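# Open a magnet-latched box lid to upright or beyond

## Task

Swing the box's lid open until it is roughly vertical or tipped further back, with the box still standing upright at the end. Magnets you cannot see keep the lid's flap closed. Forcing the lid or the flap beyond its mechanical stop counts as failure.

## Robot and tools

Robot: two identical 6-joint arms, left_arm and right_arm, each with a parallel two-finger gripper. They face each other across a table. Scene frame: origin at the table centre, table surface at z = +0.020 m, +z up. left_arm's base sits at (-0.022, +0.455, +0.039) m on the +y side, and right_arm's at (-0.025, -0.464, +0.039) m. The arm names do not match image left and right. All hand positions, velocities and orientations in results use this scene frame.

Joint order for every arm, in every row and every listed result: waist (joint_0), shoulder (joint_1), elbow (joint_2), wrist pitch (joint_3), wrist yaw (joint_4), wrist roll (joint_5). Stated ranges in rad: waist -3.054 to 3.054, shoulder 0.000 to 3.142, elbow 0.000 to 2.356, wrist pitch -1.571 to 1.571, wrist yaw -1.571 to 1.571, wrist roll -3.142 to 3.142. The real ends can differ by up to 0.028 rad.

Gripper: the fingers point along the hand's +x axis and close along its y axis. end_effector_position is the point between the fingers, 3 to 4 cm short of the tips. Only the last 1.5 cm of each finger's inner face is flat.

The row: every motion command is built from rows of 14 numbers, each in [-1, 1]. Positions 1-6 are left_arm's six joints, position 7 is left_arm's opening, positions 8-13 are right_arm's joints and position 14 is right_arm's opening. Always send all 14 numbers, even if one arm stays still. The joint numbers are offsets, not poses. They are added to the Joint targets that hold when the action or move begins, not to the previous row. On this scale 1.0 equals 2.055 rad for waist, shoulder and elbow, and 4.263 rad for the three wrist joints. Sending the same offset twice moves the joint twice. The opening number is absolute: +1 is fully open (0.080 m pad gap), and about -0.78 is where empty fingers touch. Values below that give no further closing. A 0 in an opening slot is a real command, so repeat the current value to leave a gripper alone. Closing fully takes at least about 0.6 s.

execute_actions(actions, cameras): actions is a list of actions, and each action is a list of up to 15 rows. Each row runs for one 1/30 s step, and every action lasts 15 steps (0.5 s). If an action has fewer rows, its last row repeats. An action that would push a joint more than 0.028 rad beyond its range is rejected for both arms. A malformed first action, or one failing that check, rejects the whole call. An empty actions list just returns the state and images. cameras picks the images returned: omit it, or give null or ["all"], for all of them; [] returns none. The names are cam_head_left, cam_head_right, cam_high and cam_low, all 504x504.

move(target, speed, blend, opening_speed, blocking, cameras): target is one 14-number row, or a list of up to 15 rows. Every row's joint offsets count from the same starting Joint targets. All joints move together along a smooth path, so a hand traces a curve. speed is the top rate in rad/s of the joint with the farthest to go: 0.01 to 7, default 0.5. Give one number, or one per target. blend (rad) rounds corners between list targets. opening_speed (per second on the -1..+1 scale, at least 0.2) ramps the finger command. blocking=false returns after about 0.5 s while the motion continues. A path takes at least 0.5 s and has at most 10 s. The result adds a move: line, for example done, off_target, moving, held or fault, plus limits=held if steps were withheld. Paths do not avoid obstacles or the other arm.

wait(seconds 0 to 10) lets time pass while the last commands hold. stop brakes a running move. zoom_image(camera, region=[x0, y0, x1, y1]) enlarges part of that camera's latest image. The region is in pixels from the top-left corner, at most 504 by 504. read_manual returns only licence texts. finished_scene(scene) ends the scene for good; give its number, 1 or 2.

Results: Joint positions (rad, then the finger gap in m), Joint velocities ("within noise" when still), Joint targets (the reference for your next offsets), Tool commands, grip_measured (same scale as the opening), grip_effort_n (motor effort; negative means closing), Joint torques and External joint torques (an outside push toward a larger joint angle lowers the reading), and each hand's position and quaternion. Status lines include "joint sent to its limit", "joint command not followed" (the clearance check changed the targets), blocked (an arm was stopped by contact), TORQUE FAULT (that arm freezes for 10 s), MOTOR HOT and OVER-TEMPERATURE FAULT.

Motion limits: per step, a joint target may lead its measured angle by at most 0.368 rad (first three joints) or 0.763 rad (wrists). Targets that would put a hand more than 70 mm from where it is are scaled back, so big moves need several actions. Contact torque limits in N m: waist 17.8, shoulder 22, elbow 22, wrist pitch 5.8, wrist yaw 5.78, wrist roll 5.42. To stop pushing against something, command targets back beyond the measured positions.

Avoid: pushing the lid or flap past its stop, tipping the box or pushing it off the table, hitting hard, bringing the arms into contact (or closing one gripper on the other's fingers), long stretched-out holds or pushing at unreachable poses (motor heat), and fast, jerky motions. The lid must stay open without help once the robot lets go.

Each tool is called after "Call:" by a JSON object that holds its "fn" and its "kwargs".

## Session

Call:
{"fn": "execute_actions", "kwargs": {"actions": []}}

Scene clock: 0.00 s.
left_arm: end_effector_position=(-0.0736, +0.0804, +0.2793) grip_measured=+0.993 grip_effort_n=n/a end_effector_quat_wxyz=(+0.219, +0.104, -0.288, -0.927) | right_arm: end_effector_position=(+0.0872, -0.2147, +0.2234) grip_measured=+1.000 grip_effort_n=n/a end_effector_quat_wxyz=(+0.630, -0.195, +0.500, +0.562)
Joint positions: left_arm=[0.264 1.563 0.925 0.345 1.337 0.904 0.08] | right_arm=[-0.644 1.265 1.103 -1.041 -0.428 -0.181 0.08]
Joint velocities: within noise
Joint torques (N m): no reading
External joint torques (N m): no reading
Motor temperatures (°C): left_arm=[23 24 24 30 25 29] | right_arm=[23 24 24 26 26 26]
Heat: left arm: hottest wrist pitch 30 °C (+0.0 °C/min); right arm: hottest wrist pitch 26 °C (+0.0 °C/min).
Joint targets: left_arm=[0.264 1.562 0.926 0.346 1.338 0.904] | right_arm=[-0.644 1.263 1.105 -1.040 -0.429 -0.181]
Tool commands: left_gripper/opening=+0.992789 right_gripper/opening=+1.0

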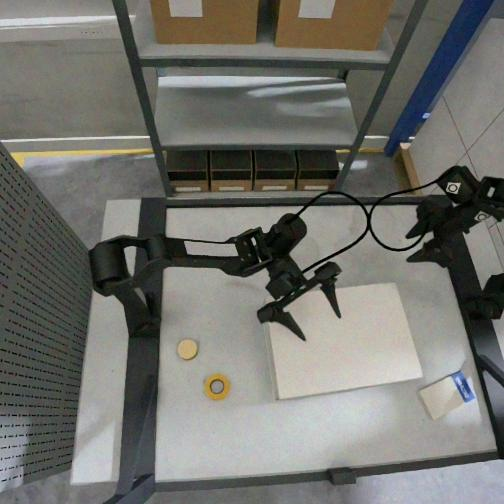

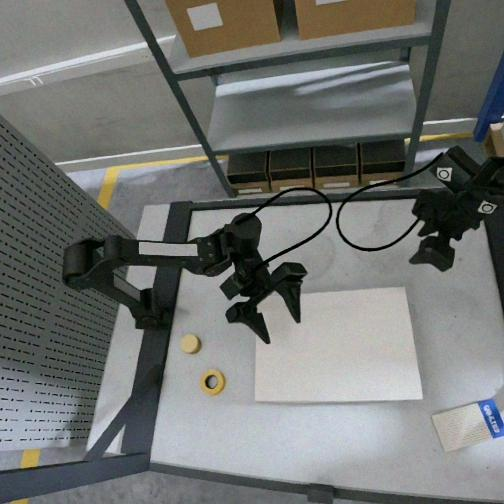

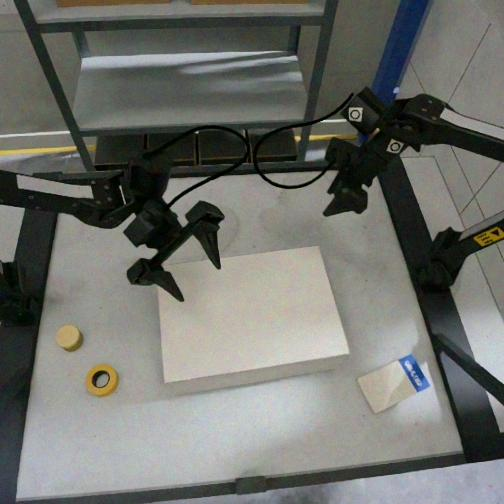

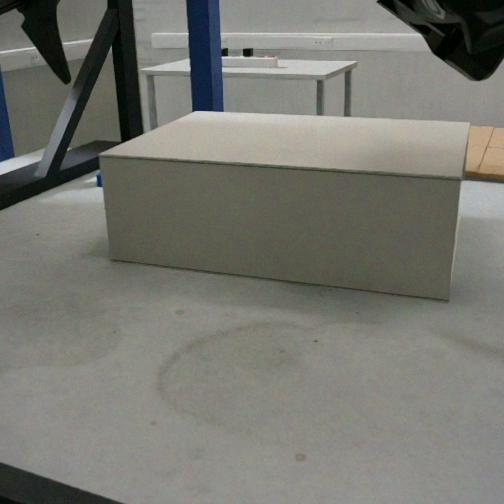

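Call:
{"fn": "zoom_image", "kwargs": {"camera": "cam_high", "region": [130, 230, 370, 400]}}

Call:
{"fn": "zoom_image", "kwargs": {"camera": "cam_low", "region": [80, 90, 490, 310]}}

Call:
{"fn": "zoom_image", "kwargs": {"camera": "cam_head_left", "region": [250, 270, 440, 410]}}

Call:
{"fn": "zoom_image", "kwargs": {"camera": "cam_head_right", "region": [240, 270, 440, 410]}}

Scaled by 2.100 from the camera's 504x504 image, which has a finer 720x720 frame.

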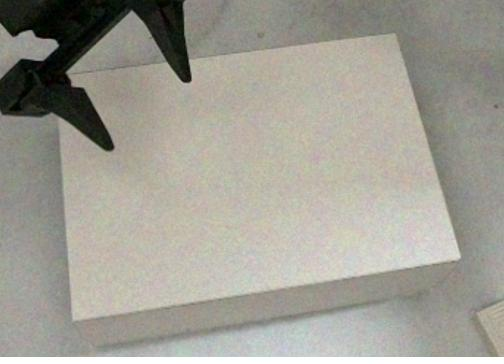

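Scaled by 1.229 from the camera's 504x504 image, which has a finer 720x720 frame.

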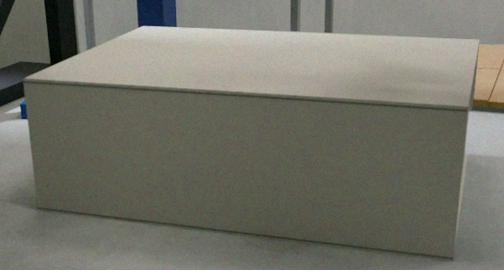

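Scaled by 2.653 from the camera's 504x504 image, which has a finer 720x720 frame.

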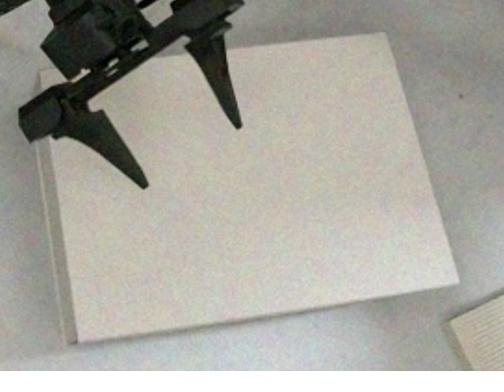

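Scaled by 2.520 from the camera's 504x504 image, which has a finer 720x720 frame.

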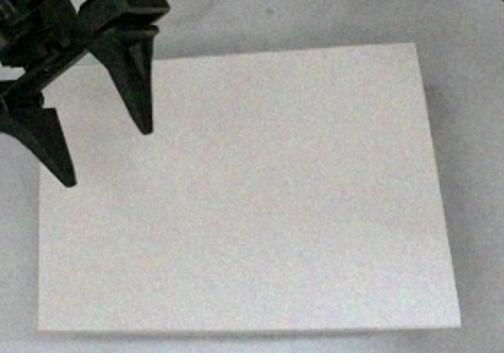

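Call:
{"fn": "zoom_image", "kwargs": {"camera": "cam_head_left", "region": [255, 300, 315, 405]}}

Call:
{"fn": "zoom_image", "kwargs": {"camera": "cam_low", "region": [410, 100, 500, 310]}}

Call:
{"fn": "zoom_image", "kwargs": {"camera": "cam_low", "region": [80, 100, 220, 280]}}

Call:
{"fn": "zoom_image", "kwargs": {"camera": "cam_high", "region": [150, 340, 260, 400]}}

Call:
{"fn": "zoom_image", "kwargs": {"camera": "cam_high", "region": [250, 320, 360, 390]}}

Scaled by 4.800 from the camera's 504x504 image, which has a finer 720x720 frame.

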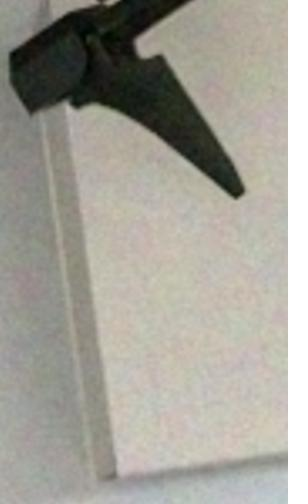

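Scaled by 2.400 from the camera's 504x504 image, which has a finer 720x720 frame.

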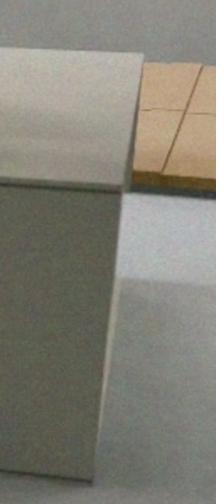

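Scaled by 2.800 from the camera's 504x504 image, which has a finer 720x720 frame.

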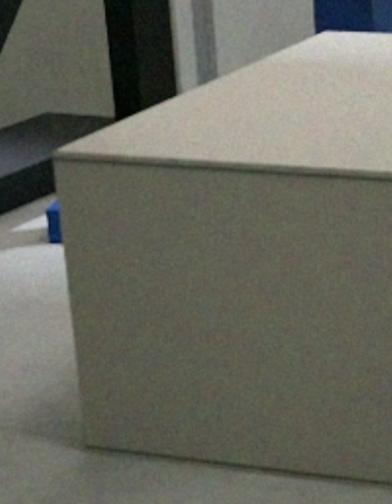

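Scaled by 4.582 from the camera's 504x504 image, which has a finer 720x720 frame.

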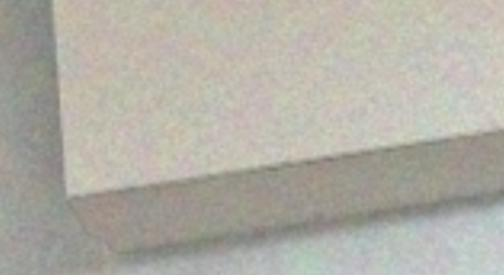

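Scaled by 4.582 from the camera's 504x504 image, which has a finer 720x720 frame.

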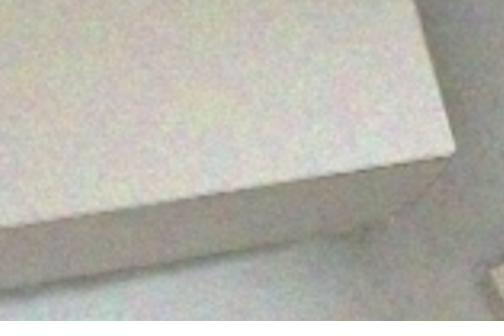

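Call:
{"fn": "zoom_image", "kwargs": {"camera": "cam_low", "region": [425, 255, 475, 305]}}

Call:
{"fn": "zoom_image", "kwargs": {"camera": "cam_low", "region": [435, 160, 475, 200]}}

Call:
{"fn": "zoom_image", "kwargs": {"camera": "cam_low", "region": [90, 235, 140, 285]}}

Call:
{"fn": "zoom_image", "kwargs": {"camera": "cam_high", "region": [315, 335, 360, 380]}}

Call:
{"fn": "zoom_image", "kwargs": {"camera": "cam_high", "region": [150, 370, 190, 400]}}

Call:
{"fn": "zoom_image", "kwargs": {"camera": "cam_head_left", "region": [262, 375, 302, 405]}}

Scaled by 10.080 from the camera's 504x504 image, which has a finer 720x720 frame.

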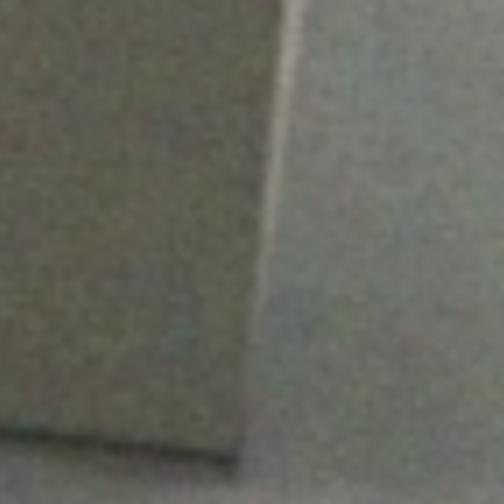

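Scaled by 12.600 from the camera's 504x504 image, which has a finer 720x720 frame.

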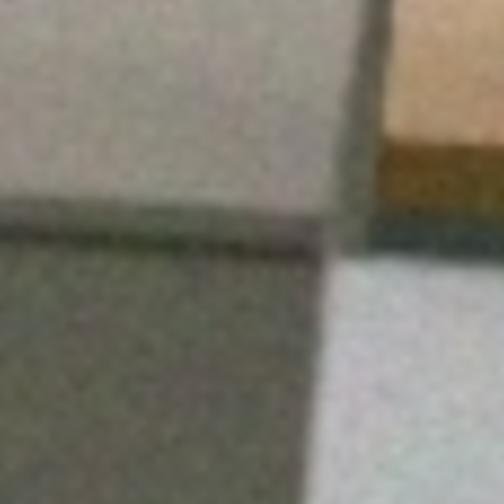

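Scaled by 10.080 from the camera's 504x504 image, which has a finer 720x720 frame.

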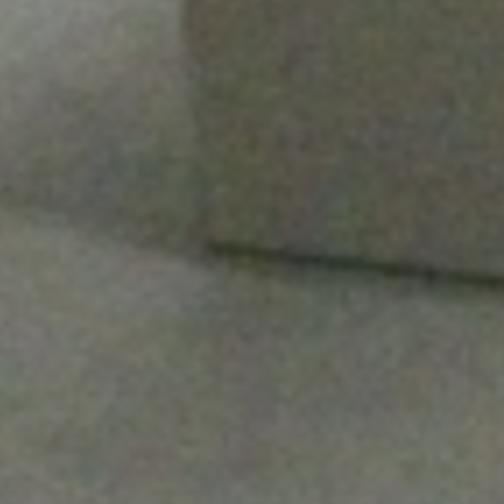

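Scaled by 11.200 from the camera's 504x504 image, which has a finer 720x720 frame.

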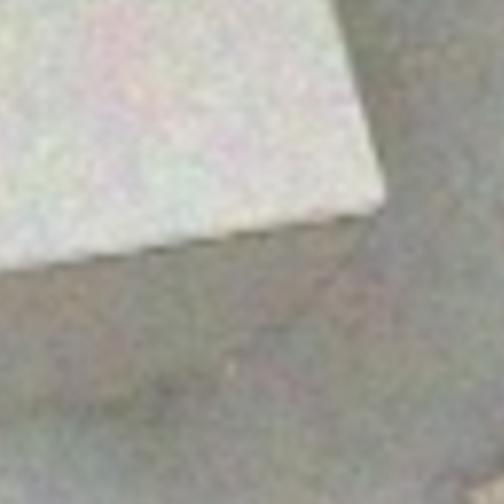

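Scaled by 12.600 from the camera's 504x504 image, which has a finer 720x720 frame.

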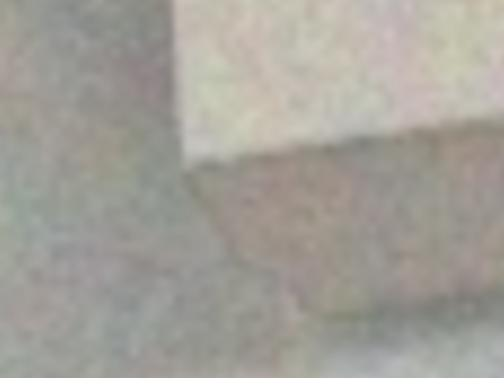

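Scaled by 12.600 from the camera's 504x504 image, which has a finer 720x720 frame.

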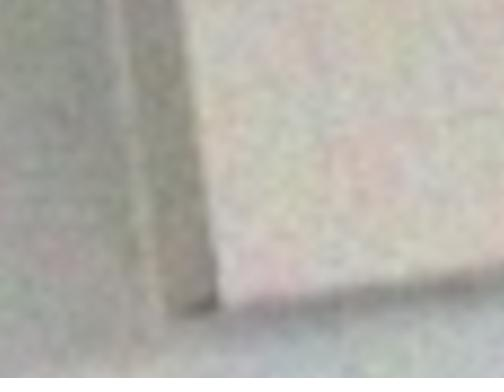

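Call:
{"fn": "move", "kwargs": {"target": [-0.604,0.0477,0.156,-0.2186,-0.5435,-0.0572,1,0,0,0,0,0,0,1], "speed": 1.2}}

Scene clock: 67.57 s.
left_arm: end_effector_position=(-0.2608, +0.1451, +0.2348) grip_measured=+0.993 grip_effort_n=-1.6 end_effector_quat_wxyz=(+0.432, +0.646, -0.290, -0.559) | right_arm: end_effector_position=(+0.0872, -0.2147, +0.2234) grip_measured=+1.000 grip_effort_n=0.7 end_effector_quat_wxyz=(+0.630, -0.195, +0.500, +0.562)
Joint positions: left_arm=[-0.977 1.645 1.233 -0.585 -0.974 0.666 0.08] | right_arm=[-0.644 1.265 1.103 -1.041 -0.428 -0.181 0.08]
Joint velocities: within noise
Joint torques (N m): left_arm=[-0.13 -5.2 7.61 0.99 -0.64 -0.28] | right_arm=[0.02 -3.59 7.04 1.12 -0.24 0]
External joint torques (N m): left_arm=[-0.07 1.68 1.24 -0.08 -0.21 -0.23] | right_arm=[-0.04 0.4 0.83 0.24 0.03 0.02]
Motor temperatures (°C): left_arm=[23 29 26 33 25 28] | right_arm=[23 26 34 28 26 26]
Heat: left arm: hottest wrist pitch 33 °C (+2.0 °C/min); right arm: hottest elbow 34 °C (+7.1 °C/min).
Joint targets: left_arm=[-0.978 1.660 1.246 -0.586 -0.979 0.660] | right_arm=[-0.644 1.263 1.105 -1.040 -0.429 -0.181]
move: done

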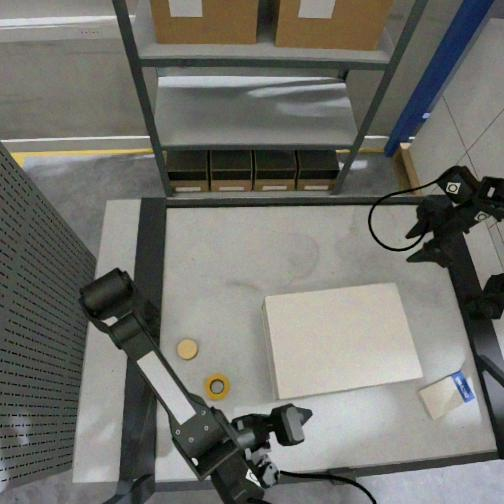

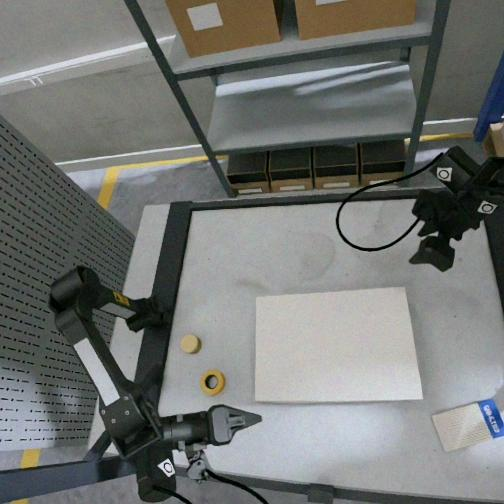

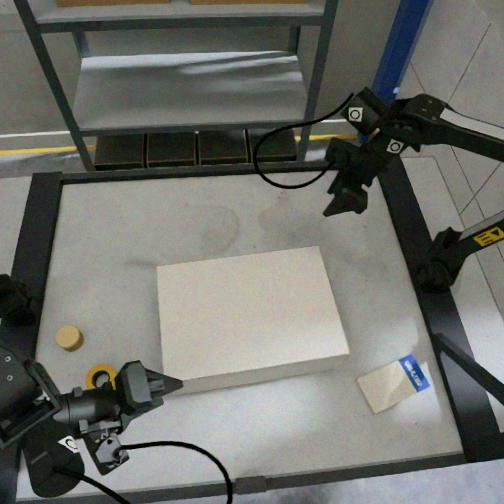

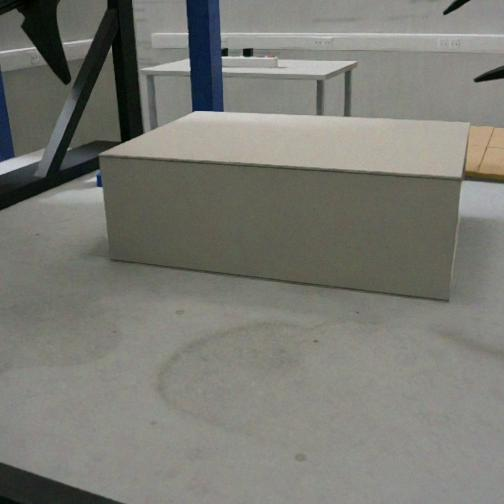

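Call:
{"fn": "zoom_image", "kwargs": {"camera": "cam_high", "region": [110, 330, 230, 420]}}

Call:
{"fn": "zoom_image", "kwargs": {"camera": "cam_high", "region": [250, 330, 360, 400]}}

Call:
{"fn": "zoom_image", "kwargs": {"camera": "cam_head_left", "region": [250, 280, 290, 405]}}

Scaled by 4.200 from the camera's 504x504 image, which has a finer 720x720 frame.

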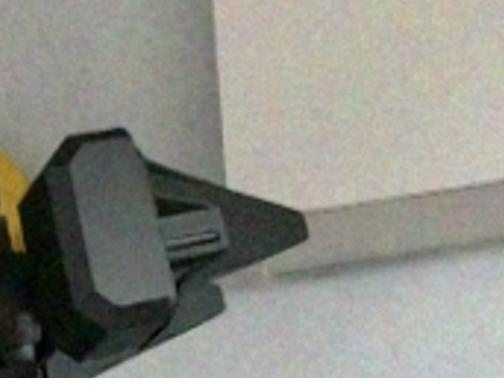

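Scaled by 4.582 from the camera's 504x504 image, which has a finer 720x720 frame.

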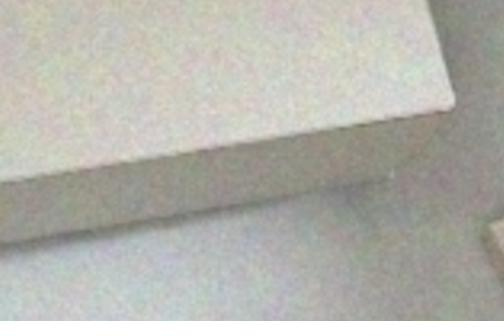

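Scaled by 4.032 from the camera's 504x504 image, which has a finer 720x720 frame.

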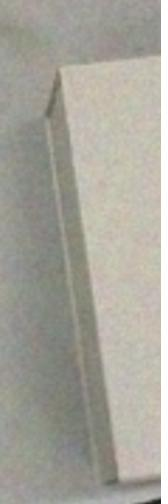

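Call:
{"fn": "move", "kwargs": {"target": [0,0.105,-0.1504,0.1232,0,0,1,0,0,0,0,0,0,1], "speed": 0.8}}

Call:
{"fn": "zoom_image", "kwargs": {"camera": "cam_high", "region": [110, 340, 230, 440]}}

Call:
{"fn": "zoom_image", "kwargs": {"camera": "cam_head_left", "region": [230, 370, 330, 470]}}

Call:
{"fn": "zoom_image", "kwargs": {"camera": "cam_head_right", "region": [200, 370, 300, 470]}}

Scene clock: 82.10 s.
left_arm: end_effector_position=(-0.2660, +0.1414, +0.1111) grip_measured=+0.993 grip_effort_n=-1.6 end_effector_quat_wxyz=(+0.438, +0.640, -0.289, -0.561) | right_arm: end_effector_position=(+0.0872, -0.2147, +0.2234) grip_measured=+1.000 grip_effort_n=0.7 end_effector_quat_wxyz=(+0.630, -0.195, +0.500, +0.562)
Joint positions: left_arm=[-0.977 1.863 0.946 -0.063 -0.976 0.665 0.08] | right_arm=[-0.644 1.265 1.103 -1.041 -0.428 -0.181 0.08]
Joint velocities: within noise
Joint torques (N m): left_arm=[-0.16 -6.02 4.14 1.27 -0.56 -0.24] | right_arm=[0.02 -3.6 7.07 1.12 -0.24 0]
External joint torques (N m): left_arm=[-0.06 1.48 -1.19 0.18 -0.13 -0.2] | right_arm=[-0.02 0.32 0.89 0.23 0.02 0.02]
Motor temperatures (°C): left_arm=[23 29 27 33 25 29] | right_arm=[23 26 34 28 26 26]
Heat: left arm: hottest wrist pitch 33 °C (+1.0 °C/min); right arm: hottest elbow 34 °C (+4.1 °C/min).
Joint targets: left_arm=[-0.978 1.876 0.937 -0.061 -0.979 0.660] | right_arm=[-0.644 1.263 1.105 -1.040 -0.429 -0.181]
move: done

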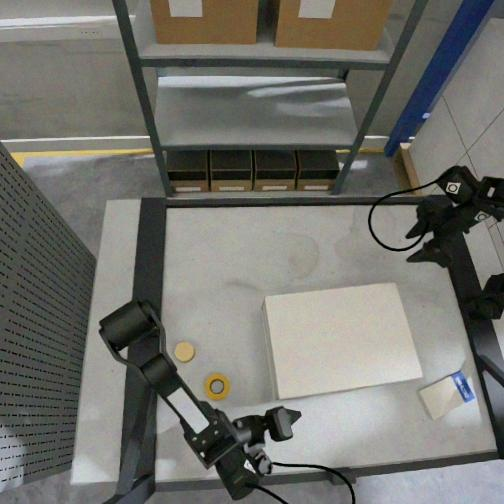

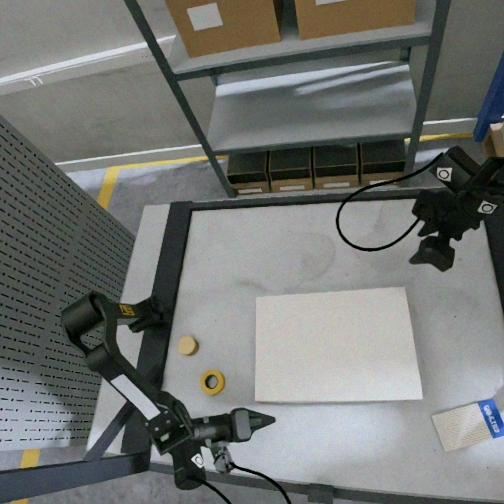

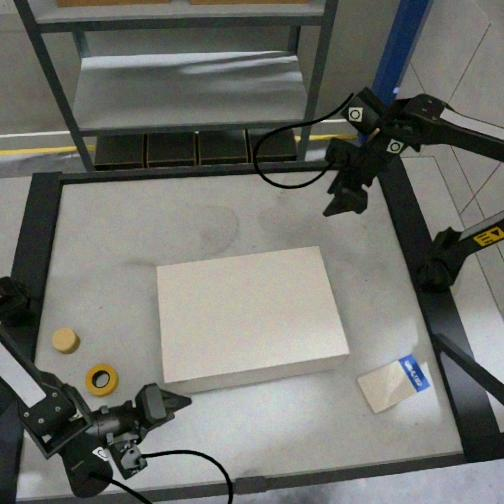

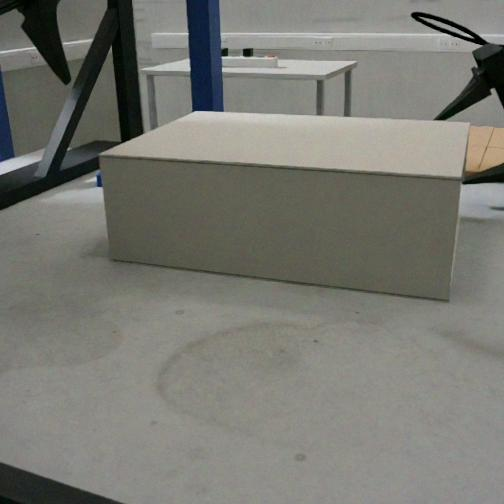

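Scaled by 4.200 from the camera's 504x504 image, which has a finer 720x720 frame.

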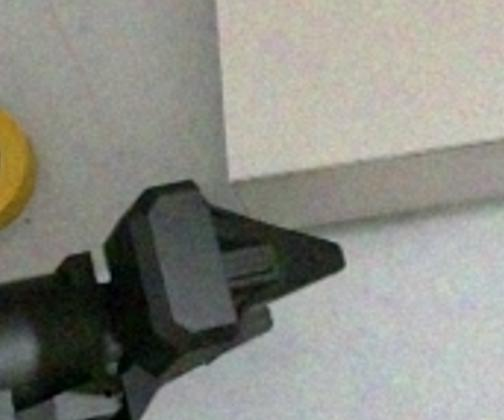

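Scaled by 5.040 from the camera's 504x504 image, which has a finer 720x720 frame.

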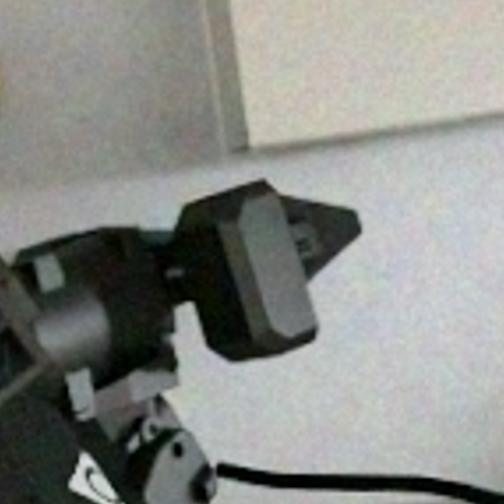

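Scaled by 5.040 from the camera's 504x504 image, which has a finer 720x720 frame.

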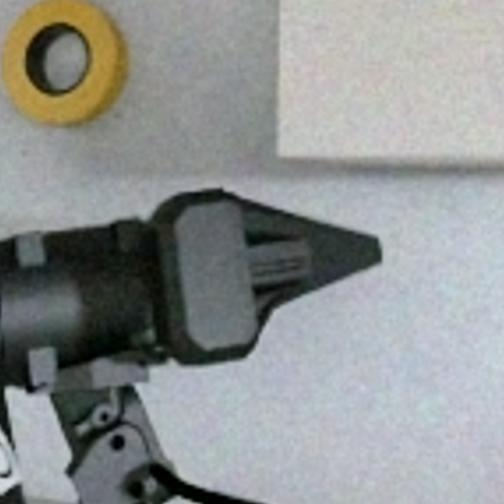

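Call:
{"fn": "zoom_image", "kwargs": {"camera": "cam_low", "region": [400, 80, 504, 220]}}

Scaled by 3.600 from the camera's 504x504 image, which has a finer 720x720 frame.

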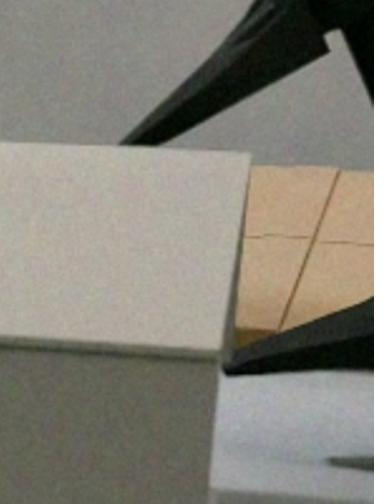

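Call:
{"fn": "move", "kwargs": {"target": [[0,-0.105,0.1504,-0.1232,0,0,1,0,0,0,0,0,0,1],[-0.0418,-0.2998,-0.2487,0.21,-0.0375,0.2137,-0.11,0,0,0,0,0,0,1],[-0.0418,-0.0224,-0.2842,0.3608,-0.0375,0.2137,-0.11,0,0,0,0,0,0,1]], "speed": 0.9, "blend": 0.1}}

Call:
{"fn": "zoom_image", "kwargs": {"camera": "cam_low", "region": [400, 80, 504, 220]}}

Call:
{"fn": "zoom_image", "kwargs": {"camera": "cam_high", "region": [90, 320, 210, 440]}}

Call:
{"fn": "zoom_image", "kwargs": {"camera": "cam_head_left", "region": [210, 340, 330, 440]}}

Scene clock: 117.63 s.
left_arm: end_effector_position=(-0.2207, +0.1888, +0.1640) grip_measured=-0.108 grip_effort_n=-14.7 end_effector_quat_wxyz=(+0.524, +0.512, -0.479, -0.484) | right_arm: end_effector_position=(+0.0872, -0.2147, +0.2234) grip_measured=+1.000 grip_effort_n=0.2 end_effector_quat_wxyz=(+0.630, -0.195, +0.500, +0.562)
Joint positions: left_arm=[-1.061 1.818 0.36 1.474 -1.136 1.568 0.03] | right_arm=[-0.644 1.265 1.103 -1.041 -0.428 -0.181 0.08]
Joint velocities: within noise
Joint torques (N m): left_arm=[-0.28 -3.56 2.63 1.63 -0.11 0.05] | right_arm=[-0.01 -3.61 7.07 1.12 -0.25 0.01]
External joint torques (N m): left_arm=[-0.24 1.56 -0.68 0.28 -0.12 0.1] | right_arm=[-0.05 0.26 0.96 0.25 0.01 0.03]
Motor temperatures (°C): left_arm=[23 30 27 35 26 29] | right_arm=[23 26 35 29 26 26]
Heat: left arm: hottest wrist pitch 35 °C (+2.0 °C/min); right arm: hottest elbow 35 °C (+2.0 °C/min).
Joint targets: left_arm=[-1.063 1.830 0.353 1.477 -1.139 1.572] | right_arm=[-0.644 1.263 1.105 -1.040 -0.429 -0.181]
move: done; blend cut to 0 rad at target 2

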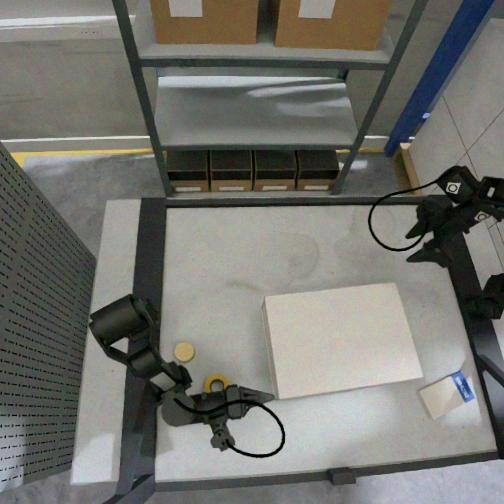

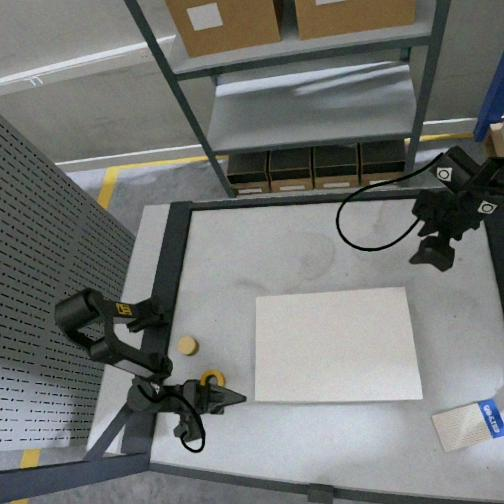

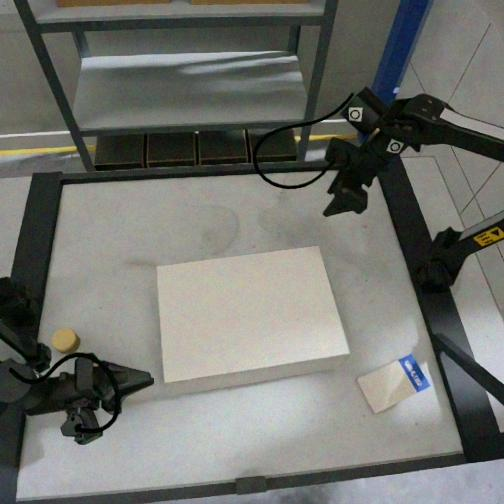

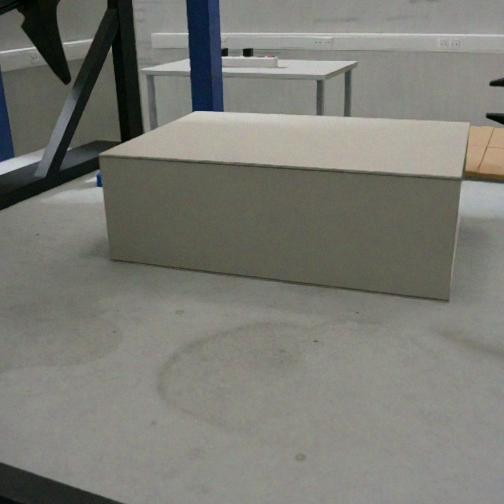

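Scaled by 3.600 from the camera's 504x504 image, which has a finer 720x720 frame.

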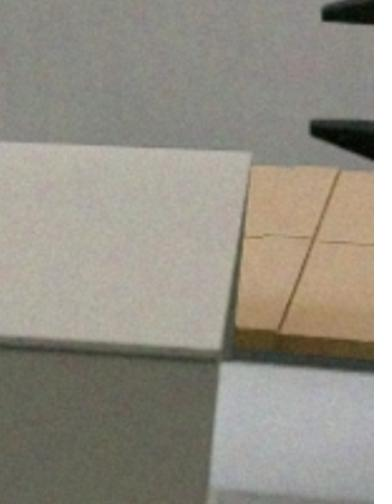

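Scaled by 4.200 from the camera's 504x504 image, which has a finer 720x720 frame.

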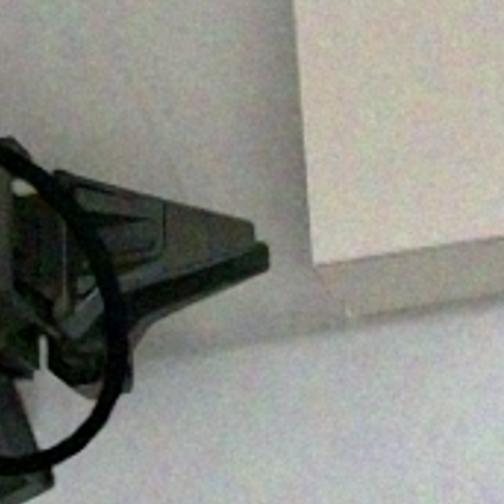

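Scaled by 4.200 from the camera's 504x504 image, which has a finer 720x720 frame.

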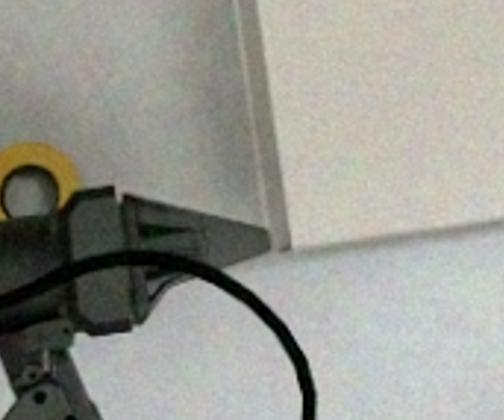

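Call:
{"fn": "move", "kwargs": {"target": [0.0209,-0.0092,-0.0326,-0.0075,0.0103,-0.0169,-0.11,0,0,0,0,0,0,1]}}

Call:
{"fn": "zoom_image", "kwargs": {"camera": "cam_low", "region": [400, 80, 504, 220]}}

Call:
{"fn": "zoom_image", "kwargs": {"camera": "cam_high", "region": [90, 320, 210, 440]}}

Scene clock: 130.83 s.
left_arm: end_effector_position=(-0.2018, +0.1893, +0.1459) grip_measured=-0.108 grip_effort_n=-14.7 end_effector_quat_wxyz=(+0.508, +0.528, -0.473, -0.489) | right_arm: end_effector_position=(+0.0872, -0.2147, +0.2234) grip_measured=+1.000 grip_effort_n=0.2 end_effector_quat_wxyz=(+0.630, -0.195, +0.500, +0.562)
Joint positions: left_arm=[-1.023 1.818 0.293 1.446 -1.099 1.507 0.03] | right_arm=[-0.644 1.265 1.103 -1.041 -0.428 -0.181 0.08]
Joint velocities: within noise
Joint torques (N m): left_arm=[0.18 -5.42 2.36 1.36 0.07 -0.36] | right_arm=[0 -3.6 7.05 1.12 -0.26 0.01]
External joint torques (N m): left_arm=[0.21 -0.52 -0.73 -0.06 0.11 -0.3] | right_arm=[-0.02 0.31 0.9 0.25 -0.01 0.02]
Motor temperatures (°C): left_arm=[23 29 26 34 25 28] | right_arm=[23 26 35 29 26 26]
Heat: left arm: hottest wrist pitch 34 °C (+1.0 °C/min); right arm: hottest elbow 35 °C (+1.0 °C/min).
Joint targets: left_arm=[-1.020 1.811 0.286 1.445 -1.095 1.499] | right_arm=[-0.644 1.263 1.105 -1.040 -0.429 -0.181]
move: done

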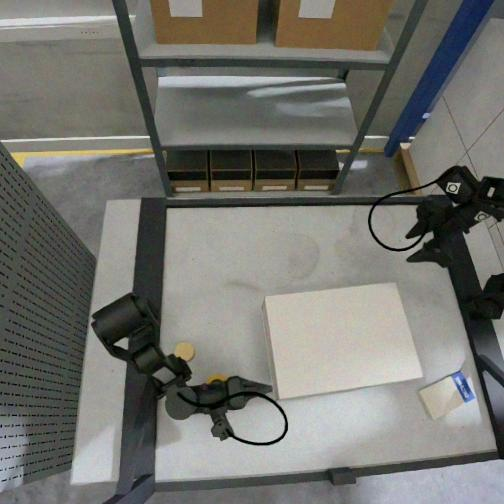

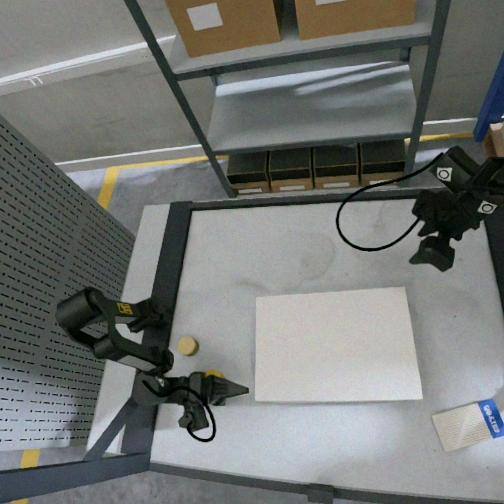

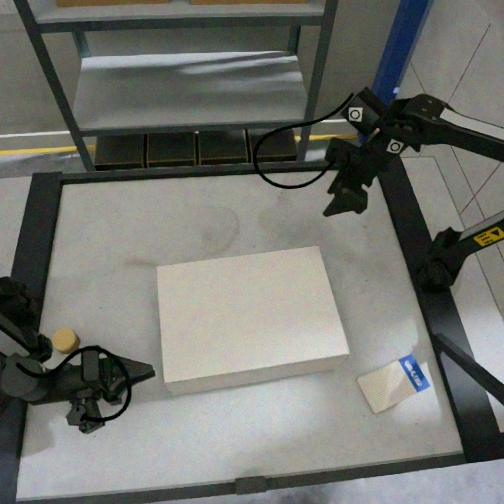

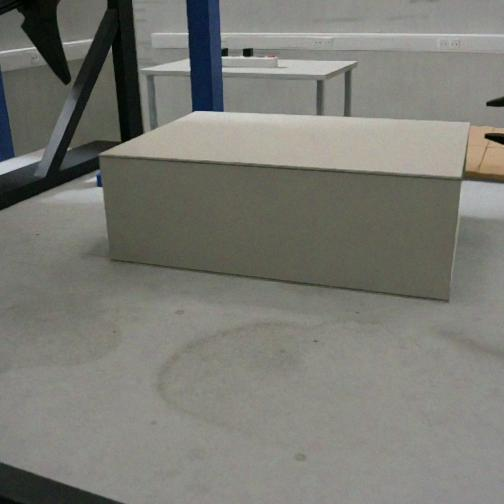

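Scaled by 3.600 from the camera's 504x504 image, which has a finer 720x720 frame.

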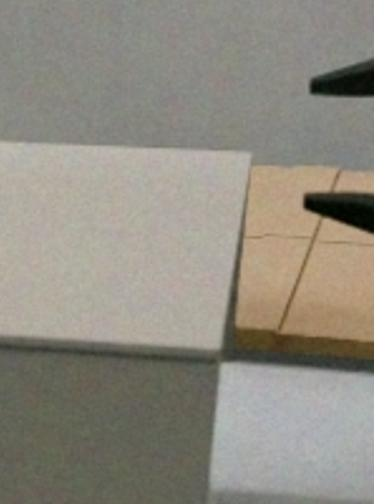

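Scaled by 4.200 from the camera's 504x504 image, which has a finer 720x720 frame.

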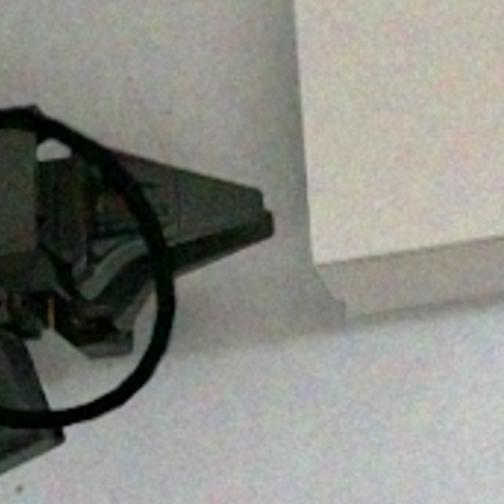

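Call:
{"fn": "move", "kwargs": {"target": [0.0443,0.0092,0.0243,-0.0073,0.0213,0,-0.11,0,0,0,0,0,0,1], "speed": 0.1}}

Call:
{"fn": "zoom_image", "kwargs": {"camera": "cam_low", "region": [400, 80, 504, 220]}}

Call:
{"fn": "zoom_image", "kwargs": {"camera": "cam_high", "region": [90, 320, 210, 440]}}

Scene clock: 136.07 s.
left_arm: end_effector_position=(-0.1976, +0.1682, +0.1477) grip_measured=-0.108 grip_effort_n=-14.7 end_effector_quat_wxyz=(+0.507, +0.528, -0.471, -0.492) | right_arm: end_effector_position=(+0.0872, -0.2147, +0.2234) grip_measured=+1.000 grip_effort_n=0.7 end_effector_quat_wxyz=(+0.630, -0.195, +0.500, +0.562)
Joint positions: left_arm=[-0.934 1.818 0.326 1.415 -1.008 1.506 0.03] | right_arm=[-0.644 1.265 1.103 -1.041 -0.428 -0.181 0.08]
Joint velocities: within noise
Joint torques (N m): left_arm=[0.41 -3.6 4.39 1.45 0.07 -0.33] | right_arm=[0.03 -3.64 7.09 1.12 -0.25 0]
External joint torques (N m): left_arm=[0.48 1.52 1.1 -0.02 0.1 -0.28] | right_arm=[0.02 0.29 0.89 0.22 0.01 0.01]
Motor temperatures (°C): left_arm=[23 29 26 34 25 28] | right_arm=[23 26 35 29 26 26]
Heat: left arm: hottest wrist pitch 34 °C (+1.0 °C/min); right arm: hottest elbow 35 °C (+1.0 °C/min).
Joint targets: left_arm=[-0.930 1.830 0.336 1.415 -1.004 1.500] | right_arm=[-0.644 1.263 1.105 -1.040 -0.429 -0.181]
move: done

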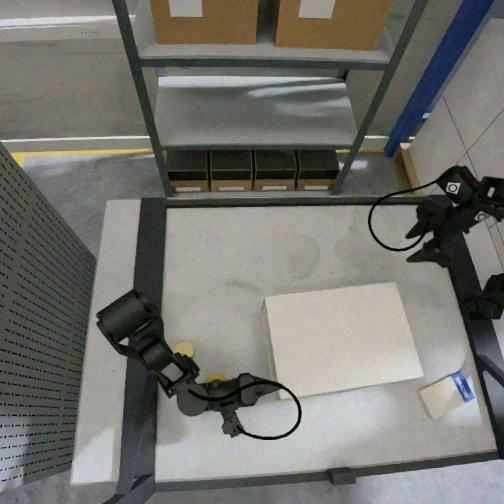

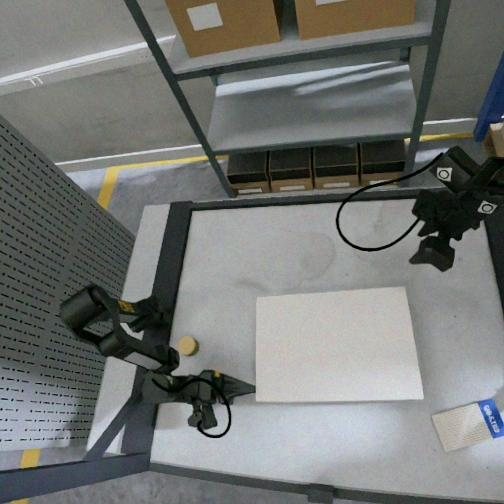

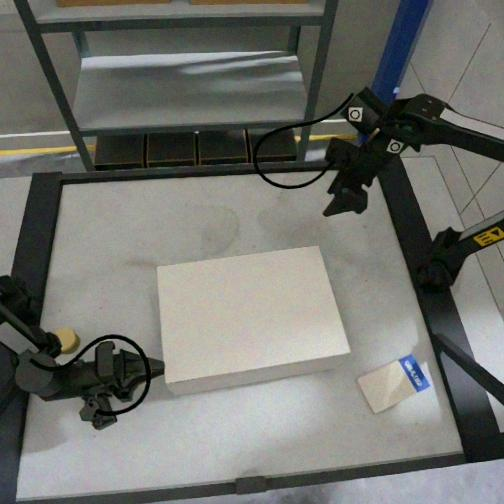

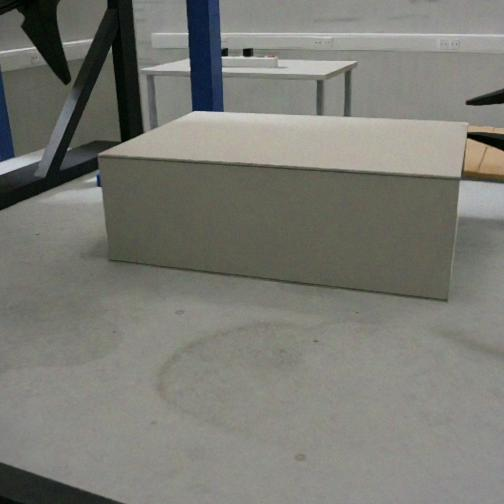

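Scaled by 3.600 from the camera's 504x504 image, which has a finer 720x720 frame.

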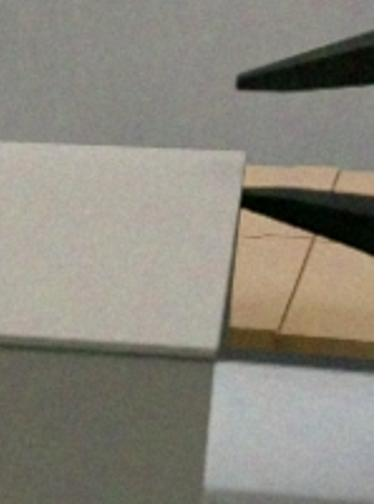

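Scaled by 4.200 from the camera's 504x504 image, which has a finer 720x720 frame.

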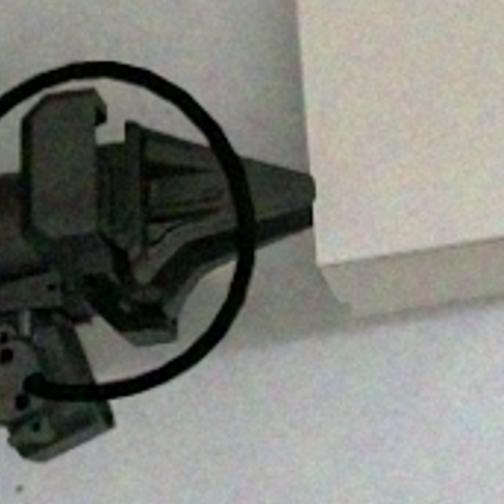

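Call:
{"fn": "move", "kwargs": {"target": [0,-0.1309,0.0224,-0.0741,0,0,-0.11,0,0,0,0,0,0,1], "speed": 0.15}}

Call:
{"fn": "zoom_image", "kwargs": {"camera": "cam_low", "region": [400, 80, 504, 220]}}

Call:
{"fn": "zoom_image", "kwargs": {"camera": "cam_high", "region": [90, 320, 210, 440]}}

Scene clock: 142.30 s.
left_arm: end_effector_position=(-0.1964, +0.1675, +0.1794) grip_measured=-0.108 grip_effort_n=-14.2 end_effector_quat_wxyz=(+0.492, +0.544, -0.473, -0.488) | right_arm: end_effector_position=(+0.0872, -0.2147, +0.2234) grip_measured=+1.000 grip_effort_n=1.2 end_effector_quat_wxyz=(+0.630, -0.195, +0.500, +0.562)
Joint positions: left_arm=[-0.93 1.582 0.365 1.094 -1.006 1.506 0.03] | right_arm=[-0.644 1.265 1.103 -1.041 -0.428 -0.181 0.08]
Joint velocities: within noise
Joint torques (N m): left_arm=[-0.01 -6.71 6.36 1.8 -0.04 -0.33] | right_arm=[0.04 -3.62 7.06 1.12 -0.25 0.01]
External joint torques (N m): left_arm=[0.02 -2.1 1.81 0.34 0.02 -0.28] | right_arm=[0 0.33 0.83 0.22 0.02 0.02]
Motor temperatures (°C): left_arm=[23 29 26 35 25 29] | right_arm=[23 26 36 29 26 26]
Heat: left arm: hottest wrist pitch 35 °C (+2.0 °C/min); right arm: hottest elbow 36 °C (+2.0 °C/min).
Joint targets: left_arm=[-0.929 1.561 0.382 1.099 -1.005 1.499] | right_arm=[-0.644 1.263 1.105 -1.040 -0.429 -0.181]
move: done

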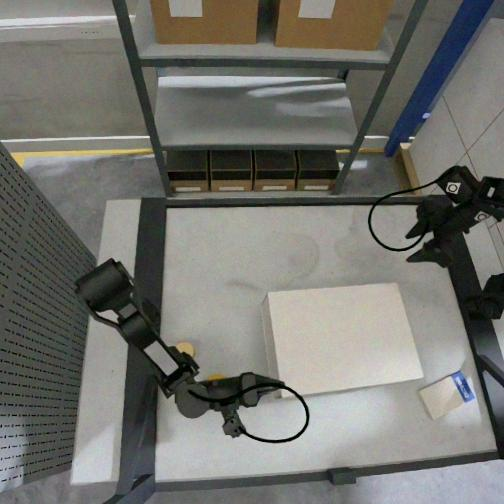

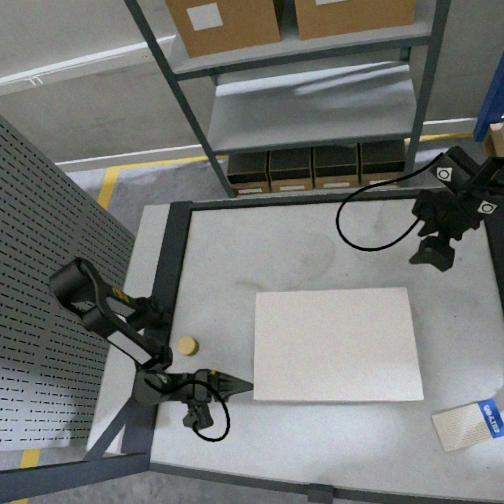

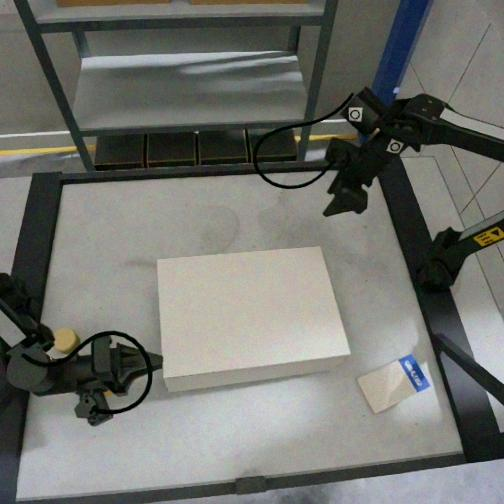

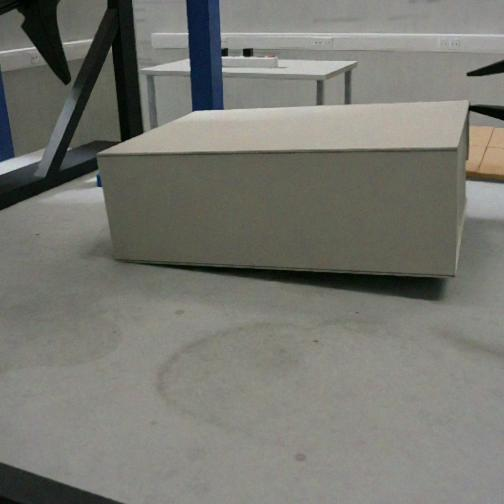

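Scaled by 3.600 from the camera's 504x504 image, which has a finer 720x720 frame.

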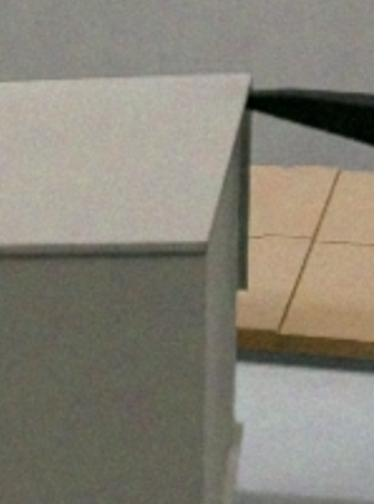

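Scaled by 4.200 from the camera's 504x504 image, which has a finer 720x720 frame.

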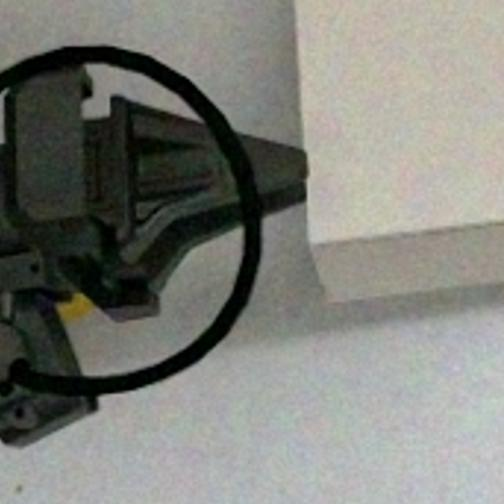

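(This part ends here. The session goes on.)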